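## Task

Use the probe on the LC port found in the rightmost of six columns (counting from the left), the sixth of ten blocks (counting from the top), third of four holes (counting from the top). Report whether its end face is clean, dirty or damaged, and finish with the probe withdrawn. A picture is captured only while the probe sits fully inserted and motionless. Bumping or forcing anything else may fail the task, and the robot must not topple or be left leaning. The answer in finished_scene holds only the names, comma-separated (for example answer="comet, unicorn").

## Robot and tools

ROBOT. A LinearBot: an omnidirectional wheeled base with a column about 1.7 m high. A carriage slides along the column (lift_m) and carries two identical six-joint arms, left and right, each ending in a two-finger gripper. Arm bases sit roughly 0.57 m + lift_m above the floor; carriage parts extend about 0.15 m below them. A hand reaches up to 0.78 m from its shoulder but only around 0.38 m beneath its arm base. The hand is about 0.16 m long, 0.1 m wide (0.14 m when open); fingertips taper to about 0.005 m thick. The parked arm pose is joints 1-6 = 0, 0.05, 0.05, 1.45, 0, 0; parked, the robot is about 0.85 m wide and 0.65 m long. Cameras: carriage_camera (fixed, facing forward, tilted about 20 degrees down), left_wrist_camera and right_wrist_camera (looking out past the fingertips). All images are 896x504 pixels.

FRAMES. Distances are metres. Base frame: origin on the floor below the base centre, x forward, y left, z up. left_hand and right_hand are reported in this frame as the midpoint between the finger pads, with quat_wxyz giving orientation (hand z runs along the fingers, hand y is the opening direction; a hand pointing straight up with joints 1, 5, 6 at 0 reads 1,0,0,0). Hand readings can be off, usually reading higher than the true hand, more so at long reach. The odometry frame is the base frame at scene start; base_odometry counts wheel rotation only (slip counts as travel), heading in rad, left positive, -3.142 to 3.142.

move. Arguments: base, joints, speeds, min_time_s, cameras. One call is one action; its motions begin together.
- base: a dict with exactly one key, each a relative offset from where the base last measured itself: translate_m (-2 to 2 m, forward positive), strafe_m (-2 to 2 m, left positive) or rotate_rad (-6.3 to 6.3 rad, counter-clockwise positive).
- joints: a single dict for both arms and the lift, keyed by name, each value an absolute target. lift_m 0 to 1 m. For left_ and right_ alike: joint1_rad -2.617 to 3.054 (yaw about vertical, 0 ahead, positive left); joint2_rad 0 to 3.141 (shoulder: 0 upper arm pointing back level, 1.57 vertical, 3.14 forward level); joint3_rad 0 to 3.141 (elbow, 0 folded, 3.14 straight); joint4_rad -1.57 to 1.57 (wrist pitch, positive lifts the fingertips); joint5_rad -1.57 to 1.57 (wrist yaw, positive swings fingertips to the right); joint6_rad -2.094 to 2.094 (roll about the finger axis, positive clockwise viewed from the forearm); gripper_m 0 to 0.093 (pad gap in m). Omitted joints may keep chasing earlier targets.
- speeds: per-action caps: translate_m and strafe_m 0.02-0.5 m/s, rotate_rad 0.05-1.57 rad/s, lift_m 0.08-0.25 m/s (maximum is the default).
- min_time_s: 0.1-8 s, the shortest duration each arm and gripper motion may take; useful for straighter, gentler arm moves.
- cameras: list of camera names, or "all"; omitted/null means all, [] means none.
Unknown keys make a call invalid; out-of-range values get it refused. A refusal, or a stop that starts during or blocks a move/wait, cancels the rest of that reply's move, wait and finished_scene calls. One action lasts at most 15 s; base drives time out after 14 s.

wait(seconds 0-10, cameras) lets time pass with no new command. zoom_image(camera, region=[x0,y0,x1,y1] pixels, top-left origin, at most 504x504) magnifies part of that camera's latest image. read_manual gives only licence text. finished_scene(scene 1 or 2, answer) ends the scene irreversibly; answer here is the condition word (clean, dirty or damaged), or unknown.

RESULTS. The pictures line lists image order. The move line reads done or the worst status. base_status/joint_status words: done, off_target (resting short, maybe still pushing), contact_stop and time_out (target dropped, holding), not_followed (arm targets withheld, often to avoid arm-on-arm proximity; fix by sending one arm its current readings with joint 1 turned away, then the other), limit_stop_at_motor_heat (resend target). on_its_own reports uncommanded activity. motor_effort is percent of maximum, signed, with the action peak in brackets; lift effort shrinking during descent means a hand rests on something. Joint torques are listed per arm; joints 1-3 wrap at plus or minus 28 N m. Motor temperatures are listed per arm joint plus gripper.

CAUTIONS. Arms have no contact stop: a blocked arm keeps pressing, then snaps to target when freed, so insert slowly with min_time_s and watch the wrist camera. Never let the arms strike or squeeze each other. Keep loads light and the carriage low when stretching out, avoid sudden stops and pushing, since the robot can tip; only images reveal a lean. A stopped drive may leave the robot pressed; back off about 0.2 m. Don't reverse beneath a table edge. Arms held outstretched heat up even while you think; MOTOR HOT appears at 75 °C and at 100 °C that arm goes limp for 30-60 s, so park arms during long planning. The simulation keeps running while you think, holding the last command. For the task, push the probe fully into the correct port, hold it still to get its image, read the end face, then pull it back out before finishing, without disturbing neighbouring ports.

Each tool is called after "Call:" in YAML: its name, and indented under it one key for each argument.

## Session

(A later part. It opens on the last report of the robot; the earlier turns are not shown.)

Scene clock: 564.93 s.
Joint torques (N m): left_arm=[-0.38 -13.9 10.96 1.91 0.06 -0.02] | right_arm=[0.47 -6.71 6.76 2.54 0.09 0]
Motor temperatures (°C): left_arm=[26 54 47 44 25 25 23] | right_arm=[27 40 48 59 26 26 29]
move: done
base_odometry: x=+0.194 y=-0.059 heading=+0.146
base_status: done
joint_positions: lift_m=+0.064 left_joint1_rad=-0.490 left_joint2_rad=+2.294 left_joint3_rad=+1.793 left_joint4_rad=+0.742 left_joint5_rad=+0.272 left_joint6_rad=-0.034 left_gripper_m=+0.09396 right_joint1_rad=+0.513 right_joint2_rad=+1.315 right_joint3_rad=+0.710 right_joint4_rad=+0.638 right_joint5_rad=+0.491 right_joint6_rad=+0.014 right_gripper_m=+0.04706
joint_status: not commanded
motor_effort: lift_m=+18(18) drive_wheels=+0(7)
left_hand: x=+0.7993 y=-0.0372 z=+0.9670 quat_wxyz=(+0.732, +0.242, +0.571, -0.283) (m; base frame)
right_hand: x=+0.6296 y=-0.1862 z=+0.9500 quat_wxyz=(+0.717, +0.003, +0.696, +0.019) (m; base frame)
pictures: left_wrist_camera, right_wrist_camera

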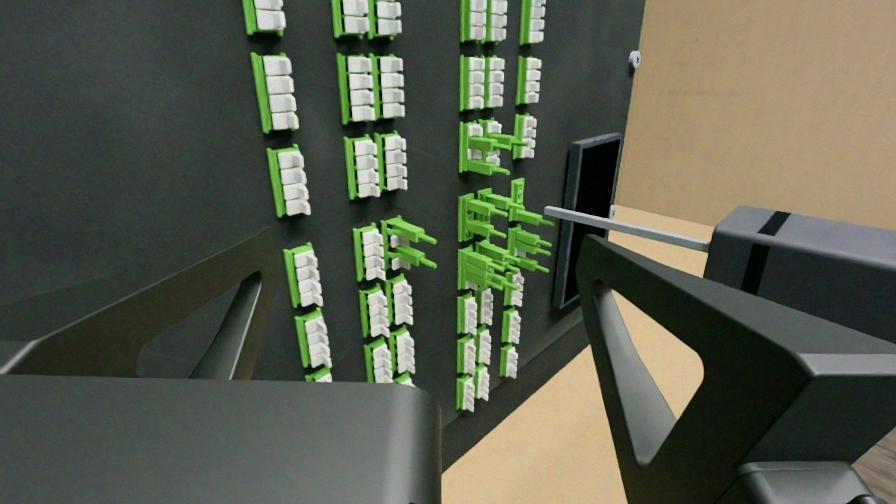

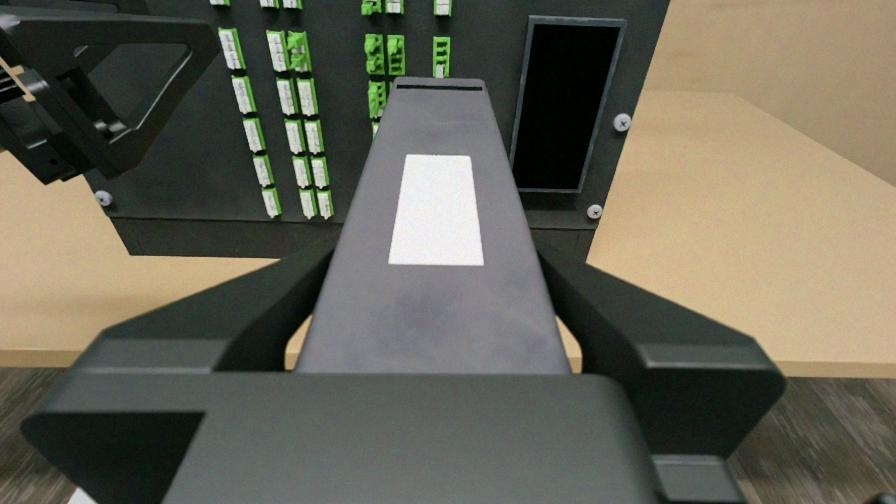

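Call:
zoom_image:
  camera: "left_wrist_camera"
  region: [506, 174, 556, 228]

Call:
zoom_image:
  camera: "right_wrist_camera"
  region: [360, 20, 460, 80]

Scaled by 9.333 from the camera's 896x504 image, which has a finer 1280x720 frame.

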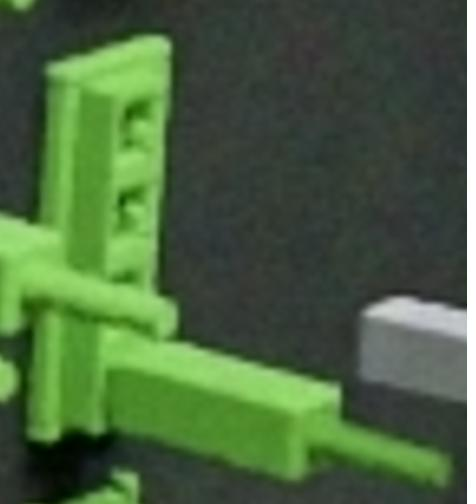

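Scaled by 5.040 from the camera's 896x504 image, which has a finer 1280x720 frame.

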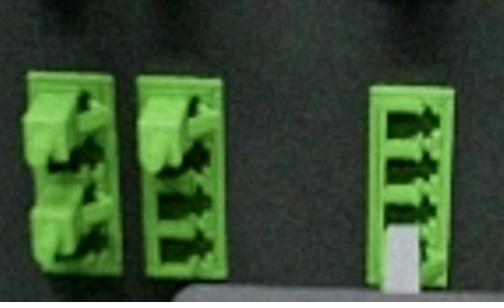

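Call:
move:
  joints: {"lift_m": 0.0619}
  cameras: []

Call:
move:
  base: {"translate_m": 0.012}
  speeds: {"translate_m": 0.02}
  cameras: ["left_wrist_camera","right_wrist_camera"]

Call:
zoom_image:
  camera: "right_wrist_camera"
  region: [415, 25, 465, 85]

Call:
zoom_image:
  camera: "left_wrist_camera"
  region: [516, 174, 566, 228]

Scene clock: 610.97 s.
Joint torques (N m): left_arm=[-0.35 -13.93 10.82 1.9 0.06 -0.02] | right_arm=[0.53 -6.83 6.75 2.52 0.1 0]
Motor temperatures (°C): left_arm=[26 65 52 46 25 25 23] | right_arm=[27 40 48 59 26 26 29]
move: done
base_odometry: x=+0.194 y=-0.059 heading=+0.146
base_status: not commanded
joint_positions: lift_m=+0.062 left_joint1_rad=-0.490 left_joint2_rad=+2.294 left_joint3_rad=+1.794 left_joint4_rad=+0.744 left_joint5_rad=+0.272 left_joint6_rad=-0.034 left_gripper_m=+0.09396 right_joint1_rad=+0.513 right_joint2_rad=+1.315 right_joint3_rad=+0.710 right_joint4_rad=+0.638 right_joint5_rad=+0.491 right_joint6_rad=+0.014 right_gripper_m=+0.04706
joint_status: all done
motor_effort: lift_m=+18(18) drive_wheels=+0(4)
left_hand: x=+0.7994 y=-0.0373 z=+0.9658 quat_wxyz=(+0.732, +0.242, +0.571, -0.283) (m; base frame)
right_hand: x=+0.6296 y=-0.1863 z=+0.9483 quat_wxyz=(+0.717, +0.003, +0.697, +0.019) (m; base frame)
pictures: none
No camera images: "cameras" was empty.

Scene clock: 612.03 s.
Joint torques (N m): left_arm=[-0.36 -14 10.8 1.91 0.05 -0.02] | right_arm=[0.58 -6.72 6.8 2.52 0.07 -0.04]
Motor temperatures (°C): left_arm=[26 65 52 46 25 25 23] | right_arm=[27 40 48 59 26 26 29]
move: done
base_odometry: x=+0.206 y=-0.057 heading=+0.147
base_status: done
joint_positions: lift_m=+0.062 left_joint1_rad=-0.490 left_joint2_rad=+2.295 left_joint3_rad=+1.794 left_joint4_rad=+0.744 left_joint5_rad=+0.272 left_joint6_rad=-0.034 left_gripper_m=+0.09396 right_joint1_rad=+0.513 right_joint2_rad=+1.315 right_joint3_rad=+0.710 right_joint4_rad=+0.638 right_joint5_rad=+0.491 right_joint6_rad=+0.014 right_gripper_m=+0.04706
joint_status: not commanded
motor_effort: lift_m=+18(18) drive_wheels=-5(9)
left_hand: x=+0.7995 y=-0.0373 z=+0.9654 quat_wxyz=(+0.732, +0.242, +0.571, -0.283) (m; base frame)
right_hand: x=+0.6296 y=-0.1863 z=+0.9484 quat_wxyz=(+0.717, +0.003, +0.696, +0.019) (m; base frame)
pictures: left_wrist_camera, right_wrist_camera

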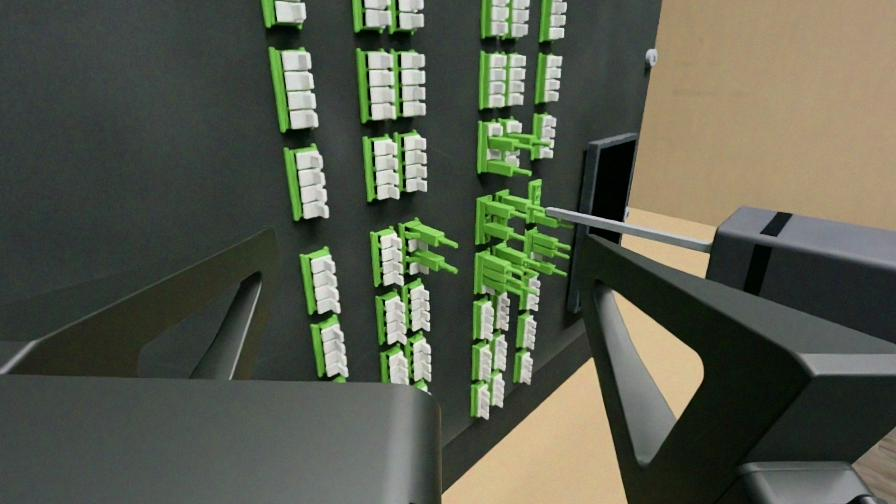

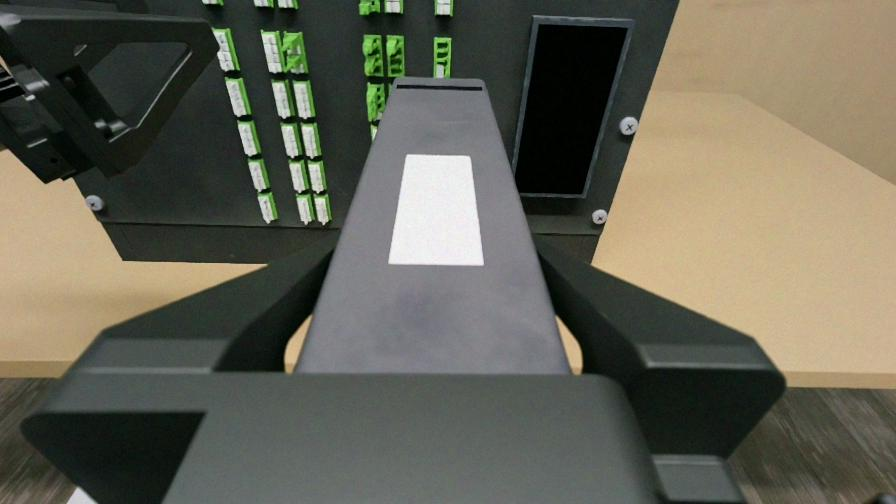

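Scaled by 8.400 from the camera's 896x504 image, which has a finer 1280x720 frame.

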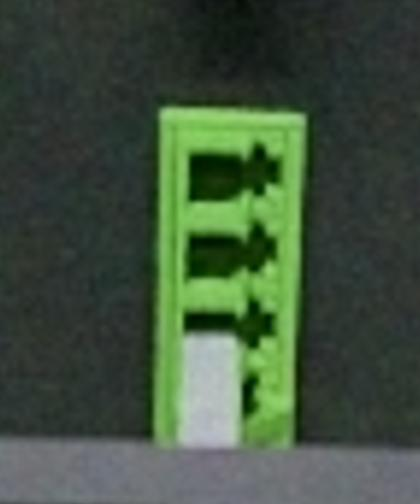

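Scaled by 9.333 from the camera's 896x504 image, which has a finer 1280x720 frame.

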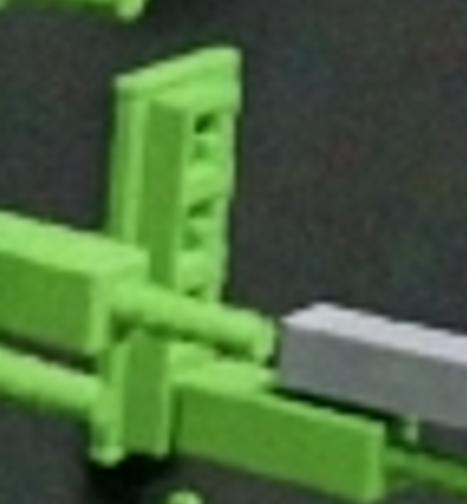

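Call:
move:
  base: {"translate_m": 0.007}
  speeds: {"translate_m": 0.02}
  cameras: ["left_wrist_camera","right_wrist_camera"]

Call:
zoom_image:
  camera: "right_wrist_camera"
  region: [415, 25, 465, 85]

Call:
zoom_image:
  camera: "left_wrist_camera"
  region: [516, 174, 566, 228]

Scene clock: 621.43 s.
Joint torques (N m): left_arm=[-0.38 -14.11 10.82 1.9 0.06 -0.02] | right_arm=[0.53 -6.69 6.84 2.5 0.09 0]
Motor temperatures (°C): left_arm=[26 64 53 46 25 25 23] | right_arm=[27 40 48 60 26 26 29]
move: done
base_odometry: x=+0.213 y=-0.056 heading=+0.147
base_status: done
joint_positions: lift_m=+0.062 left_joint1_rad=-0.490 left_joint2_rad=+2.296 left_joint3_rad=+1.794 left_joint4_rad=+0.744 left_joint5_rad=+0.272 left_joint6_rad=-0.034 left_gripper_m=+0.09396 right_joint1_rad=+0.513 right_joint2_rad=+1.315 right_joint3_rad=+0.710 right_joint4_rad=+0.638 right_joint5_rad=+0.492 right_joint6_rad=+0.014 right_gripper_m=+0.04706
joint_status: not commanded
motor_effort: lift_m=+18(18) drive_wheels=+0(10)
left_hand: x=+0.7995 y=-0.0374 z=+0.9652 quat_wxyz=(+0.732, +0.242, +0.571, -0.283) (m; base frame)
right_hand: x=+0.6296 y=-0.1864 z=+0.9484 quat_wxyz=(+0.717, +0.003, +0.696, +0.018) (m; base frame)
pictures: left_wrist_camera, right_wrist_camera

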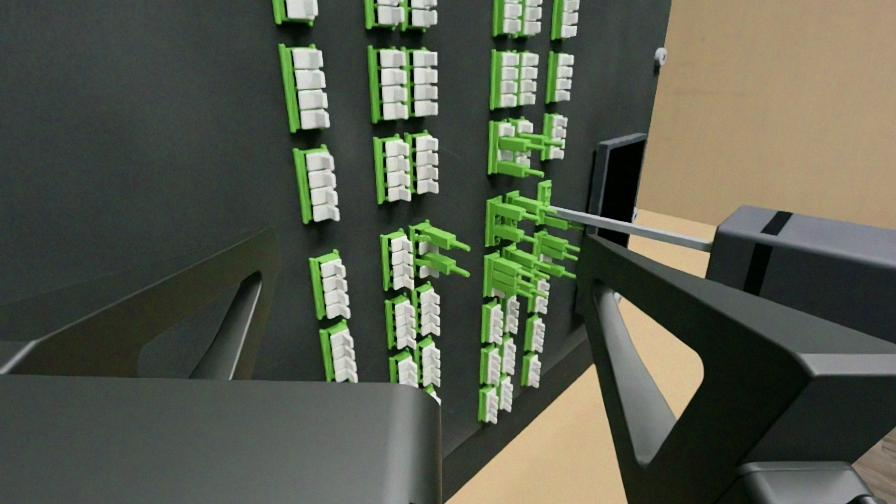

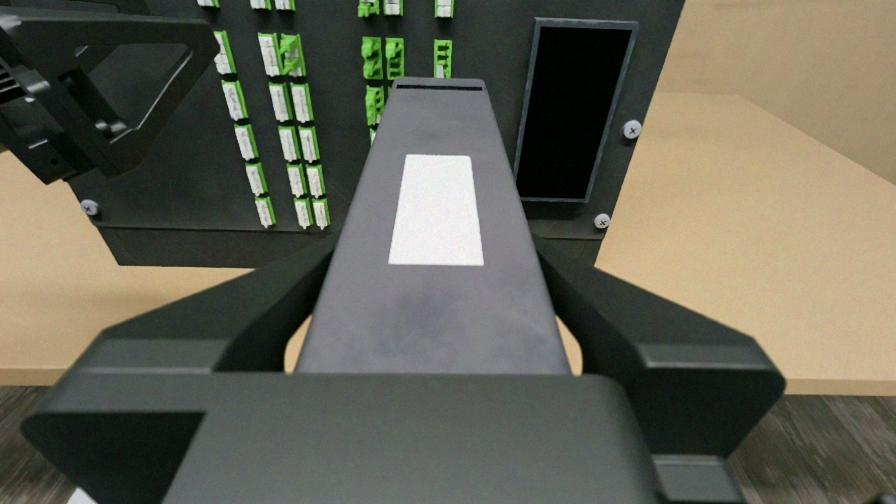

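Scaled by 8.400 from the camera's 896x504 image, which has a finer 1280x720 frame.

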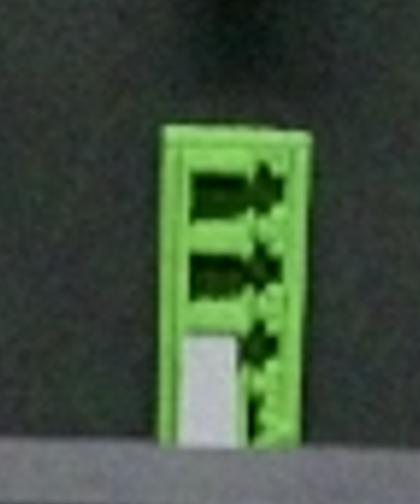

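Scaled by 9.333 from the camera's 896x504 image, which has a finer 1280x720 frame.

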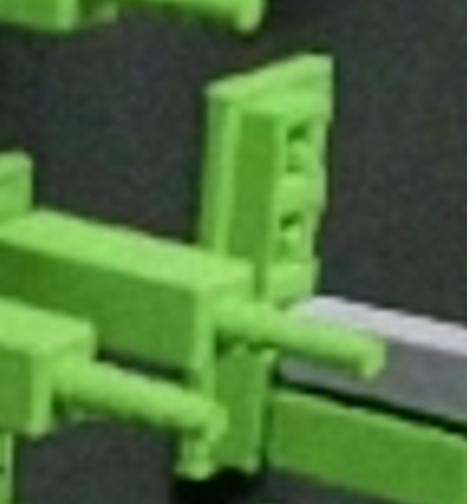

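Call:
move:
  base: {"translate_m": 0.004}
  speeds: {"translate_m": 0.02}
  cameras: ["left_wrist_camera","right_wrist_camera"]

Call:
zoom_image:
  camera: "right_wrist_camera"
  region: [415, 25, 465, 85]

Call:
zoom_image:
  camera: "left_wrist_camera"
  region: [530, 174, 590, 238]

Scene clock: 630.97 s.
Joint torques (N m): left_arm=[-0.36 -14.06 10.78 1.9 0.06 -0.02] | right_arm=[0.58 -6.63 6.79 2.5 0.04 -0.02]
Motor temperatures (°C): left_arm=[26 63 54 46 25 25 23] | right_arm=[27 40 48 60 26 26 29]
move: done
base_odometry: x=+0.217 y=-0.055 heading=+0.147
base_status: done
joint_positions: lift_m=+0.062 left_joint1_rad=-0.490 left_joint2_rad=+2.296 left_joint3_rad=+1.794 left_joint4_rad=+0.744 left_joint5_rad=+0.272 left_joint6_rad=-0.034 left_gripper_m=+0.09396 right_joint1_rad=+0.513 right_joint2_rad=+1.315 right_joint3_rad=+0.710 right_joint4_rad=+0.638 right_joint5_rad=+0.495 right_joint6_rad=+0.014 right_gripper_m=+0.04706
joint_status: not commanded
motor_effort: lift_m=+18(18) drive_wheels=-5(11)
left_hand: x=+0.7996 y=-0.0374 z=+0.9651 quat_wxyz=(+0.732, +0.242, +0.571, -0.283) (m; base frame)
right_hand: x=+0.6296 y=-0.1870 z=+0.9484 quat_wxyz=(+0.717, +0.004, +0.697, +0.017) (m; base frame)
pictures: left_wrist_camera, right_wrist_camera

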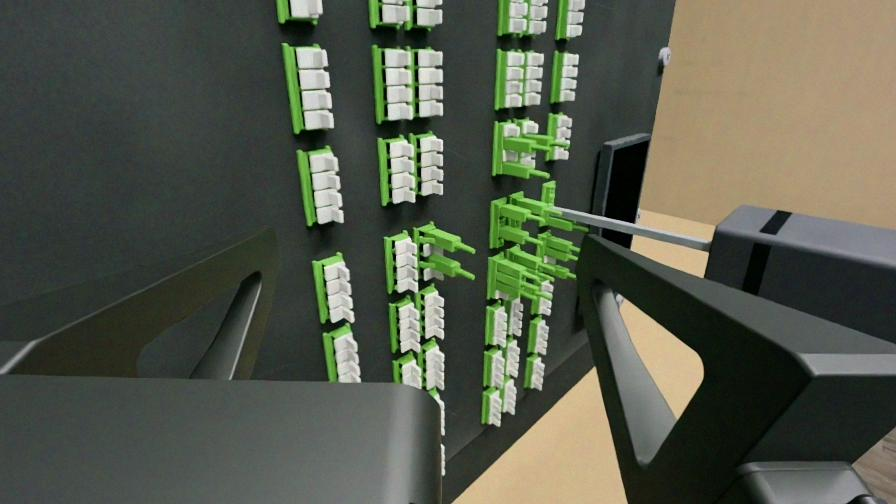

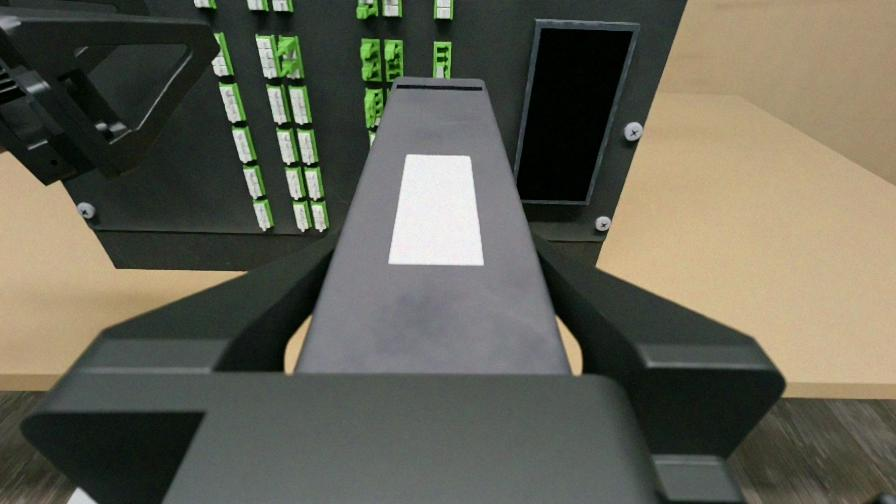

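Scaled by 8.400 from the camera's 896x504 image, which has a finer 1280x720 frame.

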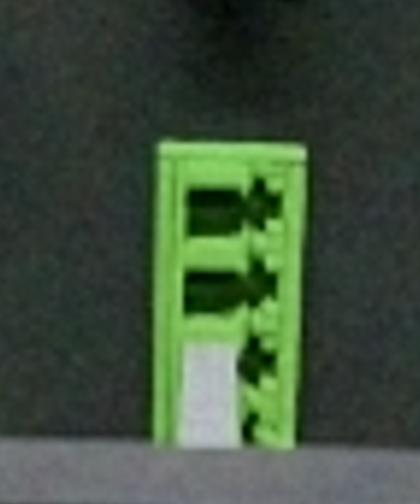

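Scaled by 7.875 from the camera's 896x504 image, which has a finer 1280x720 frame.

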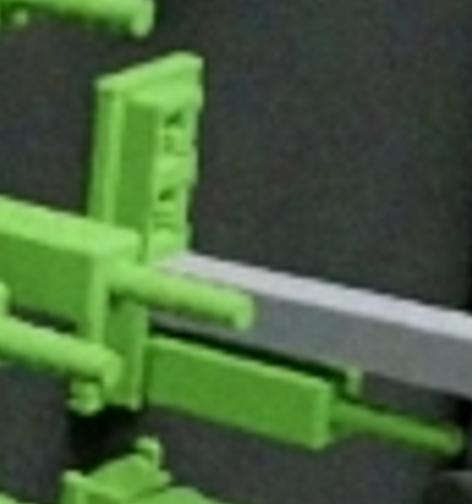

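Call:
move:
  base: {"translate_m": 0.004}
  speeds: {"translate_m": 0.02}
  cameras: ["left_wrist_camera","right_wrist_camera"]

Call:
zoom_image:
  camera: "right_wrist_camera"
  region: [415, 25, 465, 85]

Call:
zoom_image:
  camera: "left_wrist_camera"
  region: [530, 174, 590, 238]

Scene clock: 635.10 s.
Joint torques (N m): left_arm=[-0.34 -14.12 10.76 1.9 0.06 -0.02] | right_arm=[0.13 -6.72 6.82 2.51 -0.1 -0.04]
Motor temperatures (°C): left_arm=[26 63 54 47 25 25 23] | right_arm=[27 40 48 60 26 26 29]
move: done
base_odometry: x=+0.220 y=-0.054 heading=+0.148
base_status: done
joint_positions: lift_m=+0.062 left_joint1_rad=-0.490 left_joint2_rad=+2.296 left_joint3_rad=+1.794 left_joint4_rad=+0.743 left_joint5_rad=+0.272 left_joint6_rad=-0.034 left_gripper_m=+0.09396 right_joint1_rad=+0.518 right_joint2_rad=+1.315 right_joint3_rad=+0.710 right_joint4_rad=+0.638 right_joint5_rad=+0.509 right_joint6_rad=+0.015 right_gripper_m=+0.04706
joint_status: not commanded
motor_effort: lift_m=+18(18) drive_wheels=+1(9)
left_hand: x=+0.7997 y=-0.0374 z=+0.9647 quat_wxyz=(+0.732, +0.242, +0.571, -0.283) (m; base frame)
right_hand: x=+0.6290 y=-0.1876 z=+0.9484 quat_wxyz=(+0.717, +0.008, +0.697, +0.014) (m; base frame)
pictures: left_wrist_camera, right_wrist_camera

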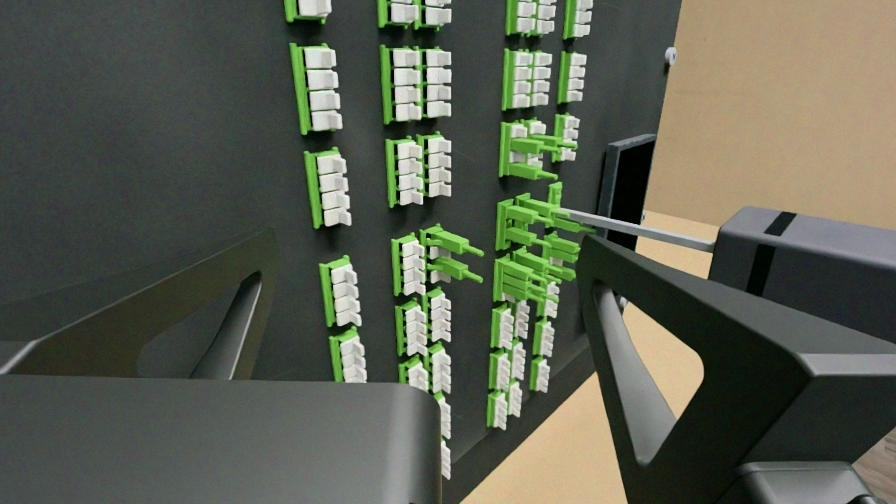

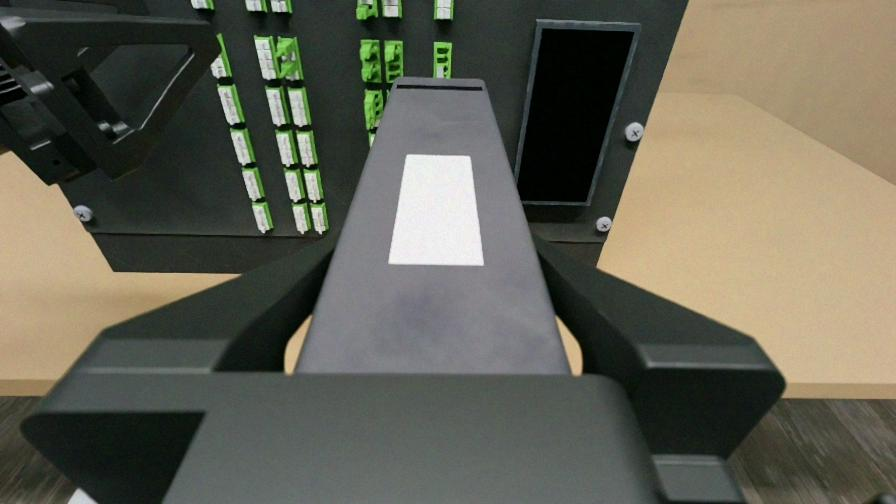

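Scaled by 8.400 from the camera's 896x504 image, which has a finer 1280x720 frame.

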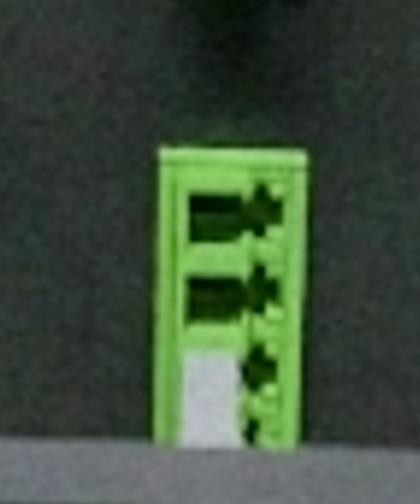

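Scaled by 7.875 from the camera's 896x504 image, which has a finer 1280x720 frame.

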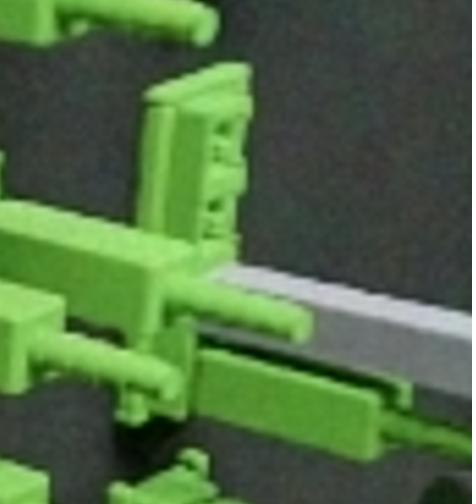

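Call:
move:
  base: {"translate_m": 0.004}
  speeds: {"translate_m": 0.02}
  cameras: ["left_wrist_camera","right_wrist_camera"]

Call:
zoom_image:
  camera: "right_wrist_camera"
  region: [415, 25, 465, 85]

Call:
zoom_image:
  camera: "left_wrist_camera"
  region: [530, 174, 590, 238]

Scene clock: 642.97 s.
Joint torques (N m): left_arm=[-0.38 -14.12 10.81 1.91 0.05 -0.02] | right_arm=[-0.66 -5.89 7.23 2.54 -0.25 -0.04]
Motor temperatures (°C): left_arm=[26 64 55 47 25 25 23] | right_arm=[27 40 48 60 26 26 29]
move: done
base_odometry: x=+0.224 y=-0.054 heading=+0.148
base_status: done
joint_positions: lift_m=+0.062 left_joint1_rad=-0.490 left_joint2_rad=+2.296 left_joint3_rad=+1.794 left_joint4_rad=+0.743 left_joint5_rad=+0.272 left_joint6_rad=-0.034 left_gripper_m=+0.09396 right_joint1_rad=+0.527 right_joint2_rad=+1.306 right_joint3_rad=+0.705 right_joint4_rad=+0.634 right_joint5_rad=+0.522 right_joint6_rad=+0.017 right_gripper_m=+0.04706
joint_status: not commanded
motor_effort: lift_m=+18(18) drive_wheels=+2(10)
left_hand: x=+0.7997 y=-0.0374 z=+0.9647 quat_wxyz=(+0.732, +0.242, +0.571, -0.283) (m; base frame)
right_hand: x=+0.6261 y=-0.1870 z=+0.9481 quat_wxyz=(+0.717, +0.010, +0.697, +0.014) (m; base frame)
pictures: left_wrist_camera, right_wrist_camera

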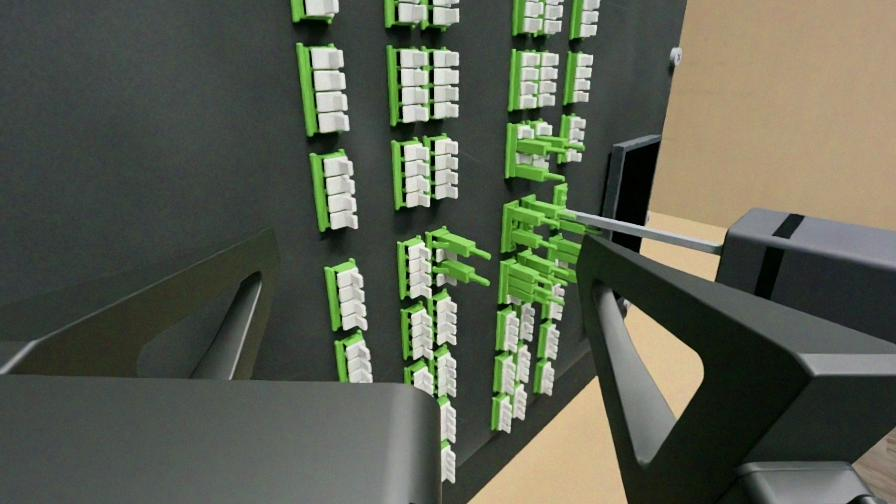

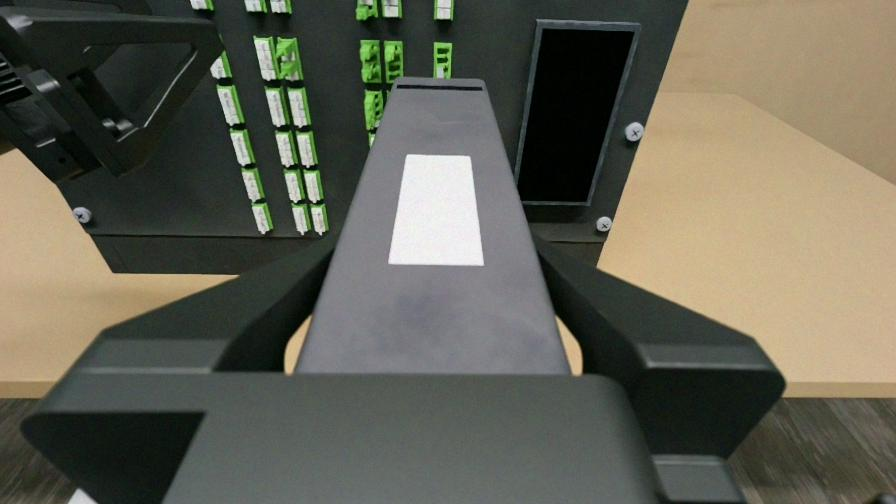

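Scaled by 8.400 from the camera's 896x504 image, which has a finer 1280x720 frame.

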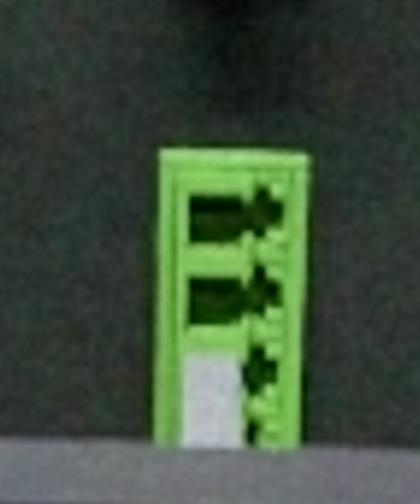

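Scaled by 7.875 from the camera's 896x504 image, which has a finer 1280x720 frame.

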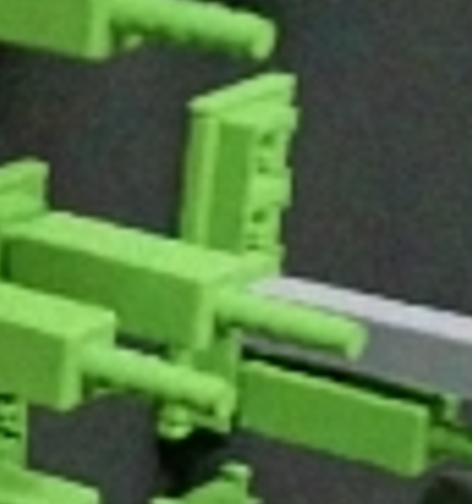

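Call:
wait:
  seconds: 1

Call:
zoom_image:
  camera: "right_wrist_camera"
  region: [350, 0, 680, 270]

Scene clock: 650.13 s.
Joint torques (N m): left_arm=[-0.36 -14.12 10.81 1.9 0.06 -0.02] | right_arm=[-0.62 -5.9 7.24 2.55 -0.24 -0.04]
Motor temperatures (°C): left_arm=[26 64 55 47 25 25 23] | right_arm=[27 40 48 60 26 26 29]
base_odometry: x=+0.224 y=-0.054 heading=+0.148
base_status: done
joint_positions: lift_m=+0.062 left_joint1_rad=-0.490 left_joint2_rad=+2.296 left_joint3_rad=+1.794 left_joint4_rad=+0.743 left_joint5_rad=+0.272 left_joint6_rad=-0.034 left_gripper_m=+0.09396 right_joint1_rad=+0.527 right_joint2_rad=+1.306 right_joint3_rad=+0.705 right_joint4_rad=+0.634 right_joint5_rad=+0.522 right_joint6_rad=+0.017 right_gripper_m=+0.04706
joint_status: not commanded
motor_effort: lift_m=+18(18) drive_wheels=+2(10)
left_hand: x=+0.7997 y=-0.0374 z=+0.9647 quat_wxyz=(+0.732, +0.242, +0.571, -0.283) (m; base frame)
right_hand: x=+0.6261 y=-0.1870 z=+0.9481 quat_wxyz=(+0.717, +0.010, +0.697, +0.014) (m; base frame)
wait: 1.00 s; at rest from the start
pictures: carriage_camera, left_wrist_camera, right_wrist_camera

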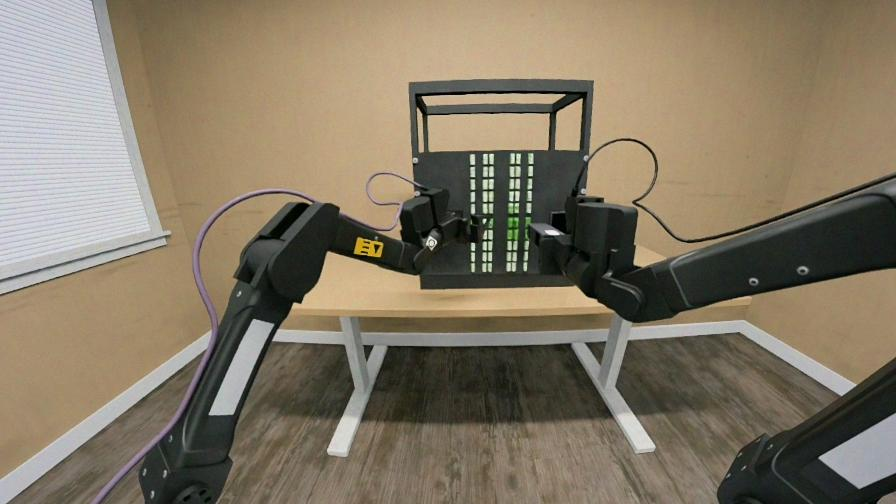

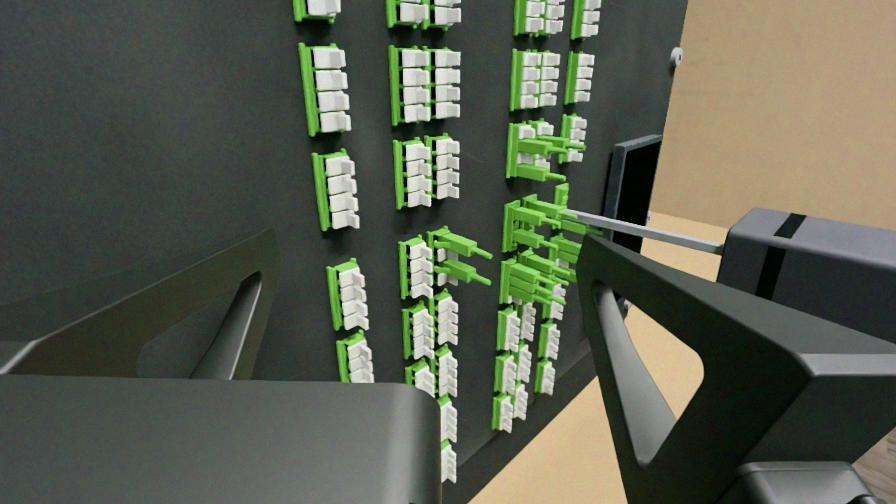

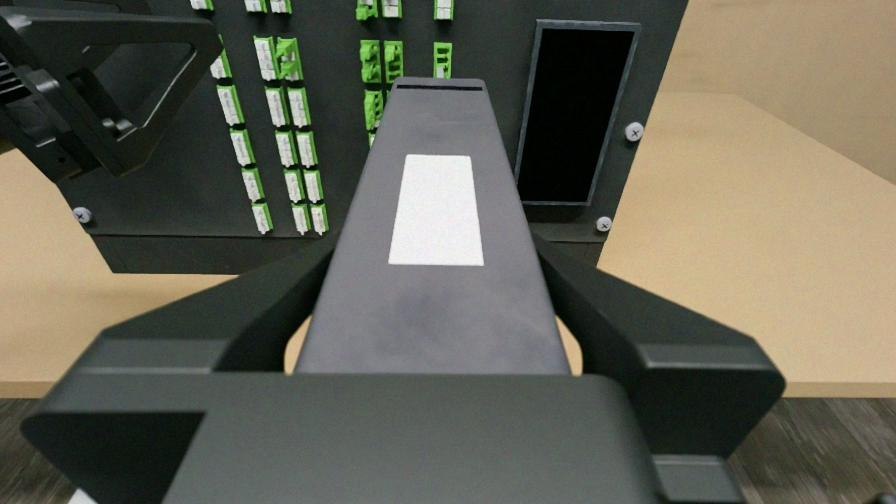

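Scaled by 1.527 from the camera's 896x504 image, which has a finer 1280x720 frame.

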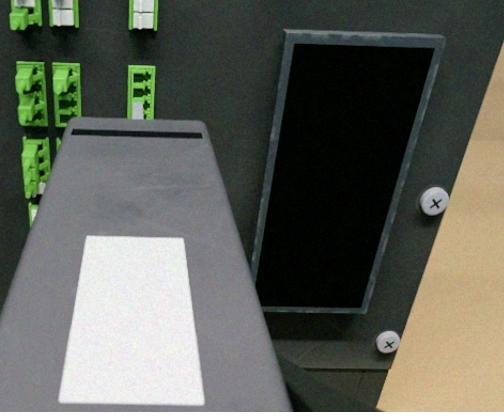

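Call:
zoom_image:
  camera: "right_wrist_camera"
  region: [370, 60, 510, 280]

Call:
zoom_image:
  camera: "left_wrist_camera"
  region: [550, 180, 800, 330]

Call:
zoom_image:
  camera: "carriage_camera"
  region: [500, 180, 620, 300]

Scaled by 2.291 from the camera's 896x504 image, which has a finer 1280x720 frame.

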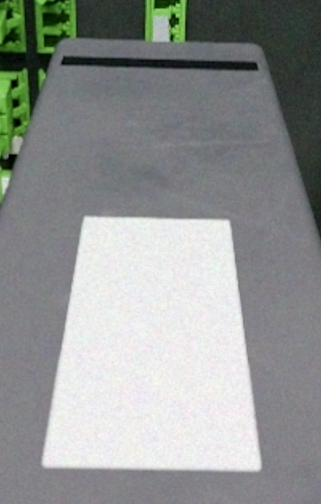

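Scaled by 2.016 from the camera's 896x504 image, which has a finer 1280x720 frame.

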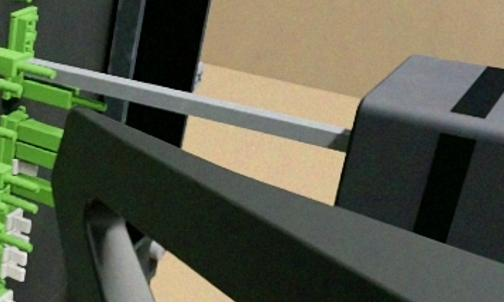

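Scaled by 4.200 from the camera's 896x504 image, which has a finer 1280x720 frame.

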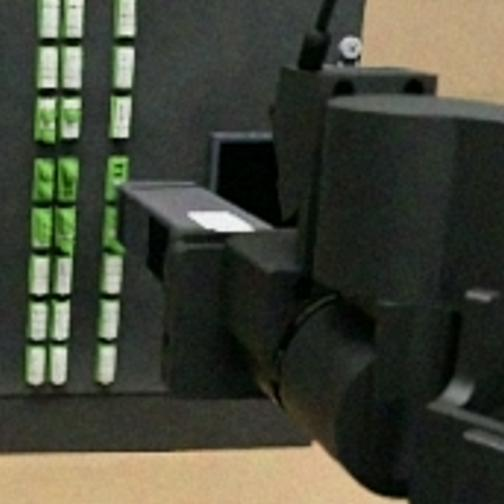

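Call:
move:
  base: {"translate_m": -0.014}
  speeds: {"translate_m": 0.02}
  cameras: ["left_wrist_camera","right_wrist_camera"]

Call:
zoom_image:
  camera: "right_wrist_camera"
  region: [415, 25, 465, 85]

Call:
zoom_image:
  camera: "left_wrist_camera"
  region: [516, 174, 576, 238]

Scene clock: 708.03 s.
Joint torques (N m): left_arm=[-0.4 -14.16 10.78 1.9 0.05 -0.02] | right_arm=[-0.02 -6.41 7.24 2.48 -0.01 -0.06]
Motor temperatures (°C): left_arm=[26 67 57 47 25 25 23] | right_arm=[27 41 50 62 26 26 29]
move: done
base_odometry: x=+0.210 y=-0.056 heading=+0.148
base_status: done
joint_positions: lift_m=+0.062 left_joint1_rad=-0.490 left_joint2_rad=+2.296 left_joint3_rad=+1.794 left_joint4_rad=+0.744 left_joint5_rad=+0.272 left_joint6_rad=-0.034 left_gripper_m=+0.09396 right_joint1_rad=+0.518 right_joint2_rad=+1.312 right_joint3_rad=+0.705 right_joint4_rad=+0.641 right_joint5_rad=+0.501 right_joint6_rad=+0.017 right_gripper_m=+0.04706
joint_status: not commanded
motor_effort: lift_m=+18(18) drive_wheels=-1(10)
left_hand: x=+0.7997 y=-0.0374 z=+0.9646 quat_wxyz=(+0.732, +0.242, +0.571, -0.283) (m; base frame)
right_hand: x=+0.6280 y=-0.1863 z=+0.9475 quat_wxyz=(+0.717, +0.005, +0.697, +0.018) (m; base frame)
pictures: left_wrist_camera, right_wrist_camera

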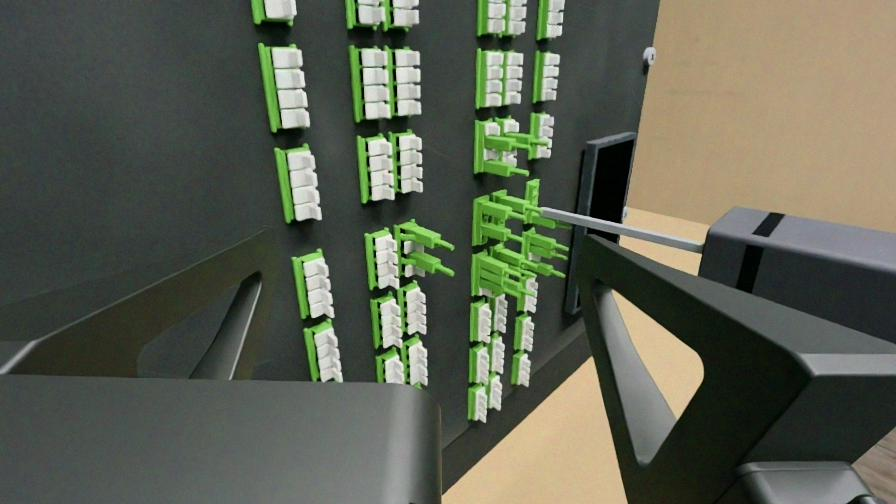

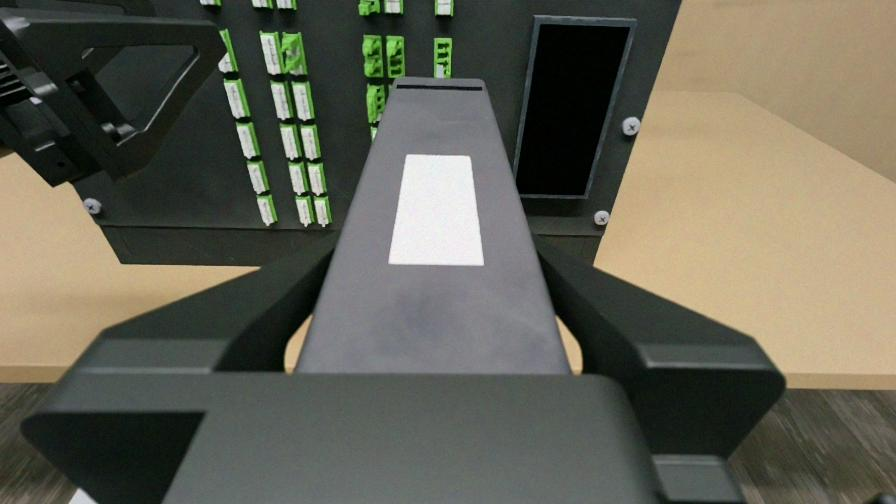

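Scaled by 8.400 from the camera's 896x504 image, which has a finer 1280x720 frame.

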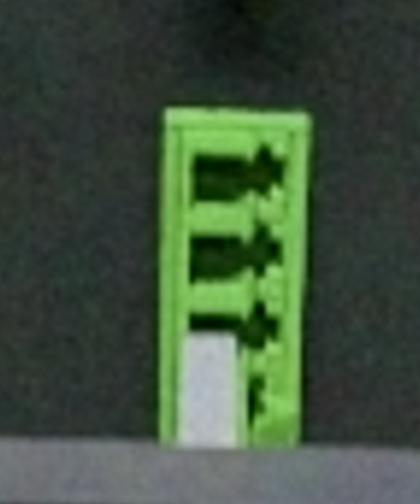

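Scaled by 7.875 from the camera's 896x504 image, which has a finer 1280x720 frame.

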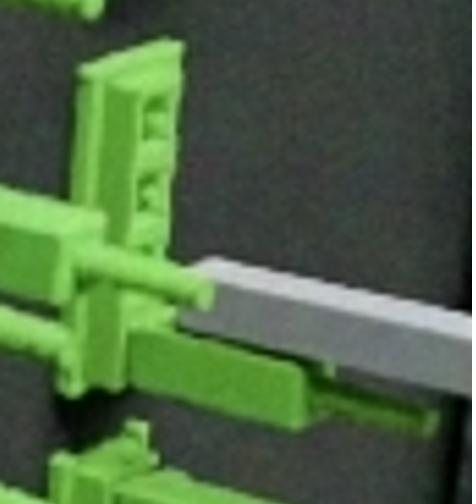

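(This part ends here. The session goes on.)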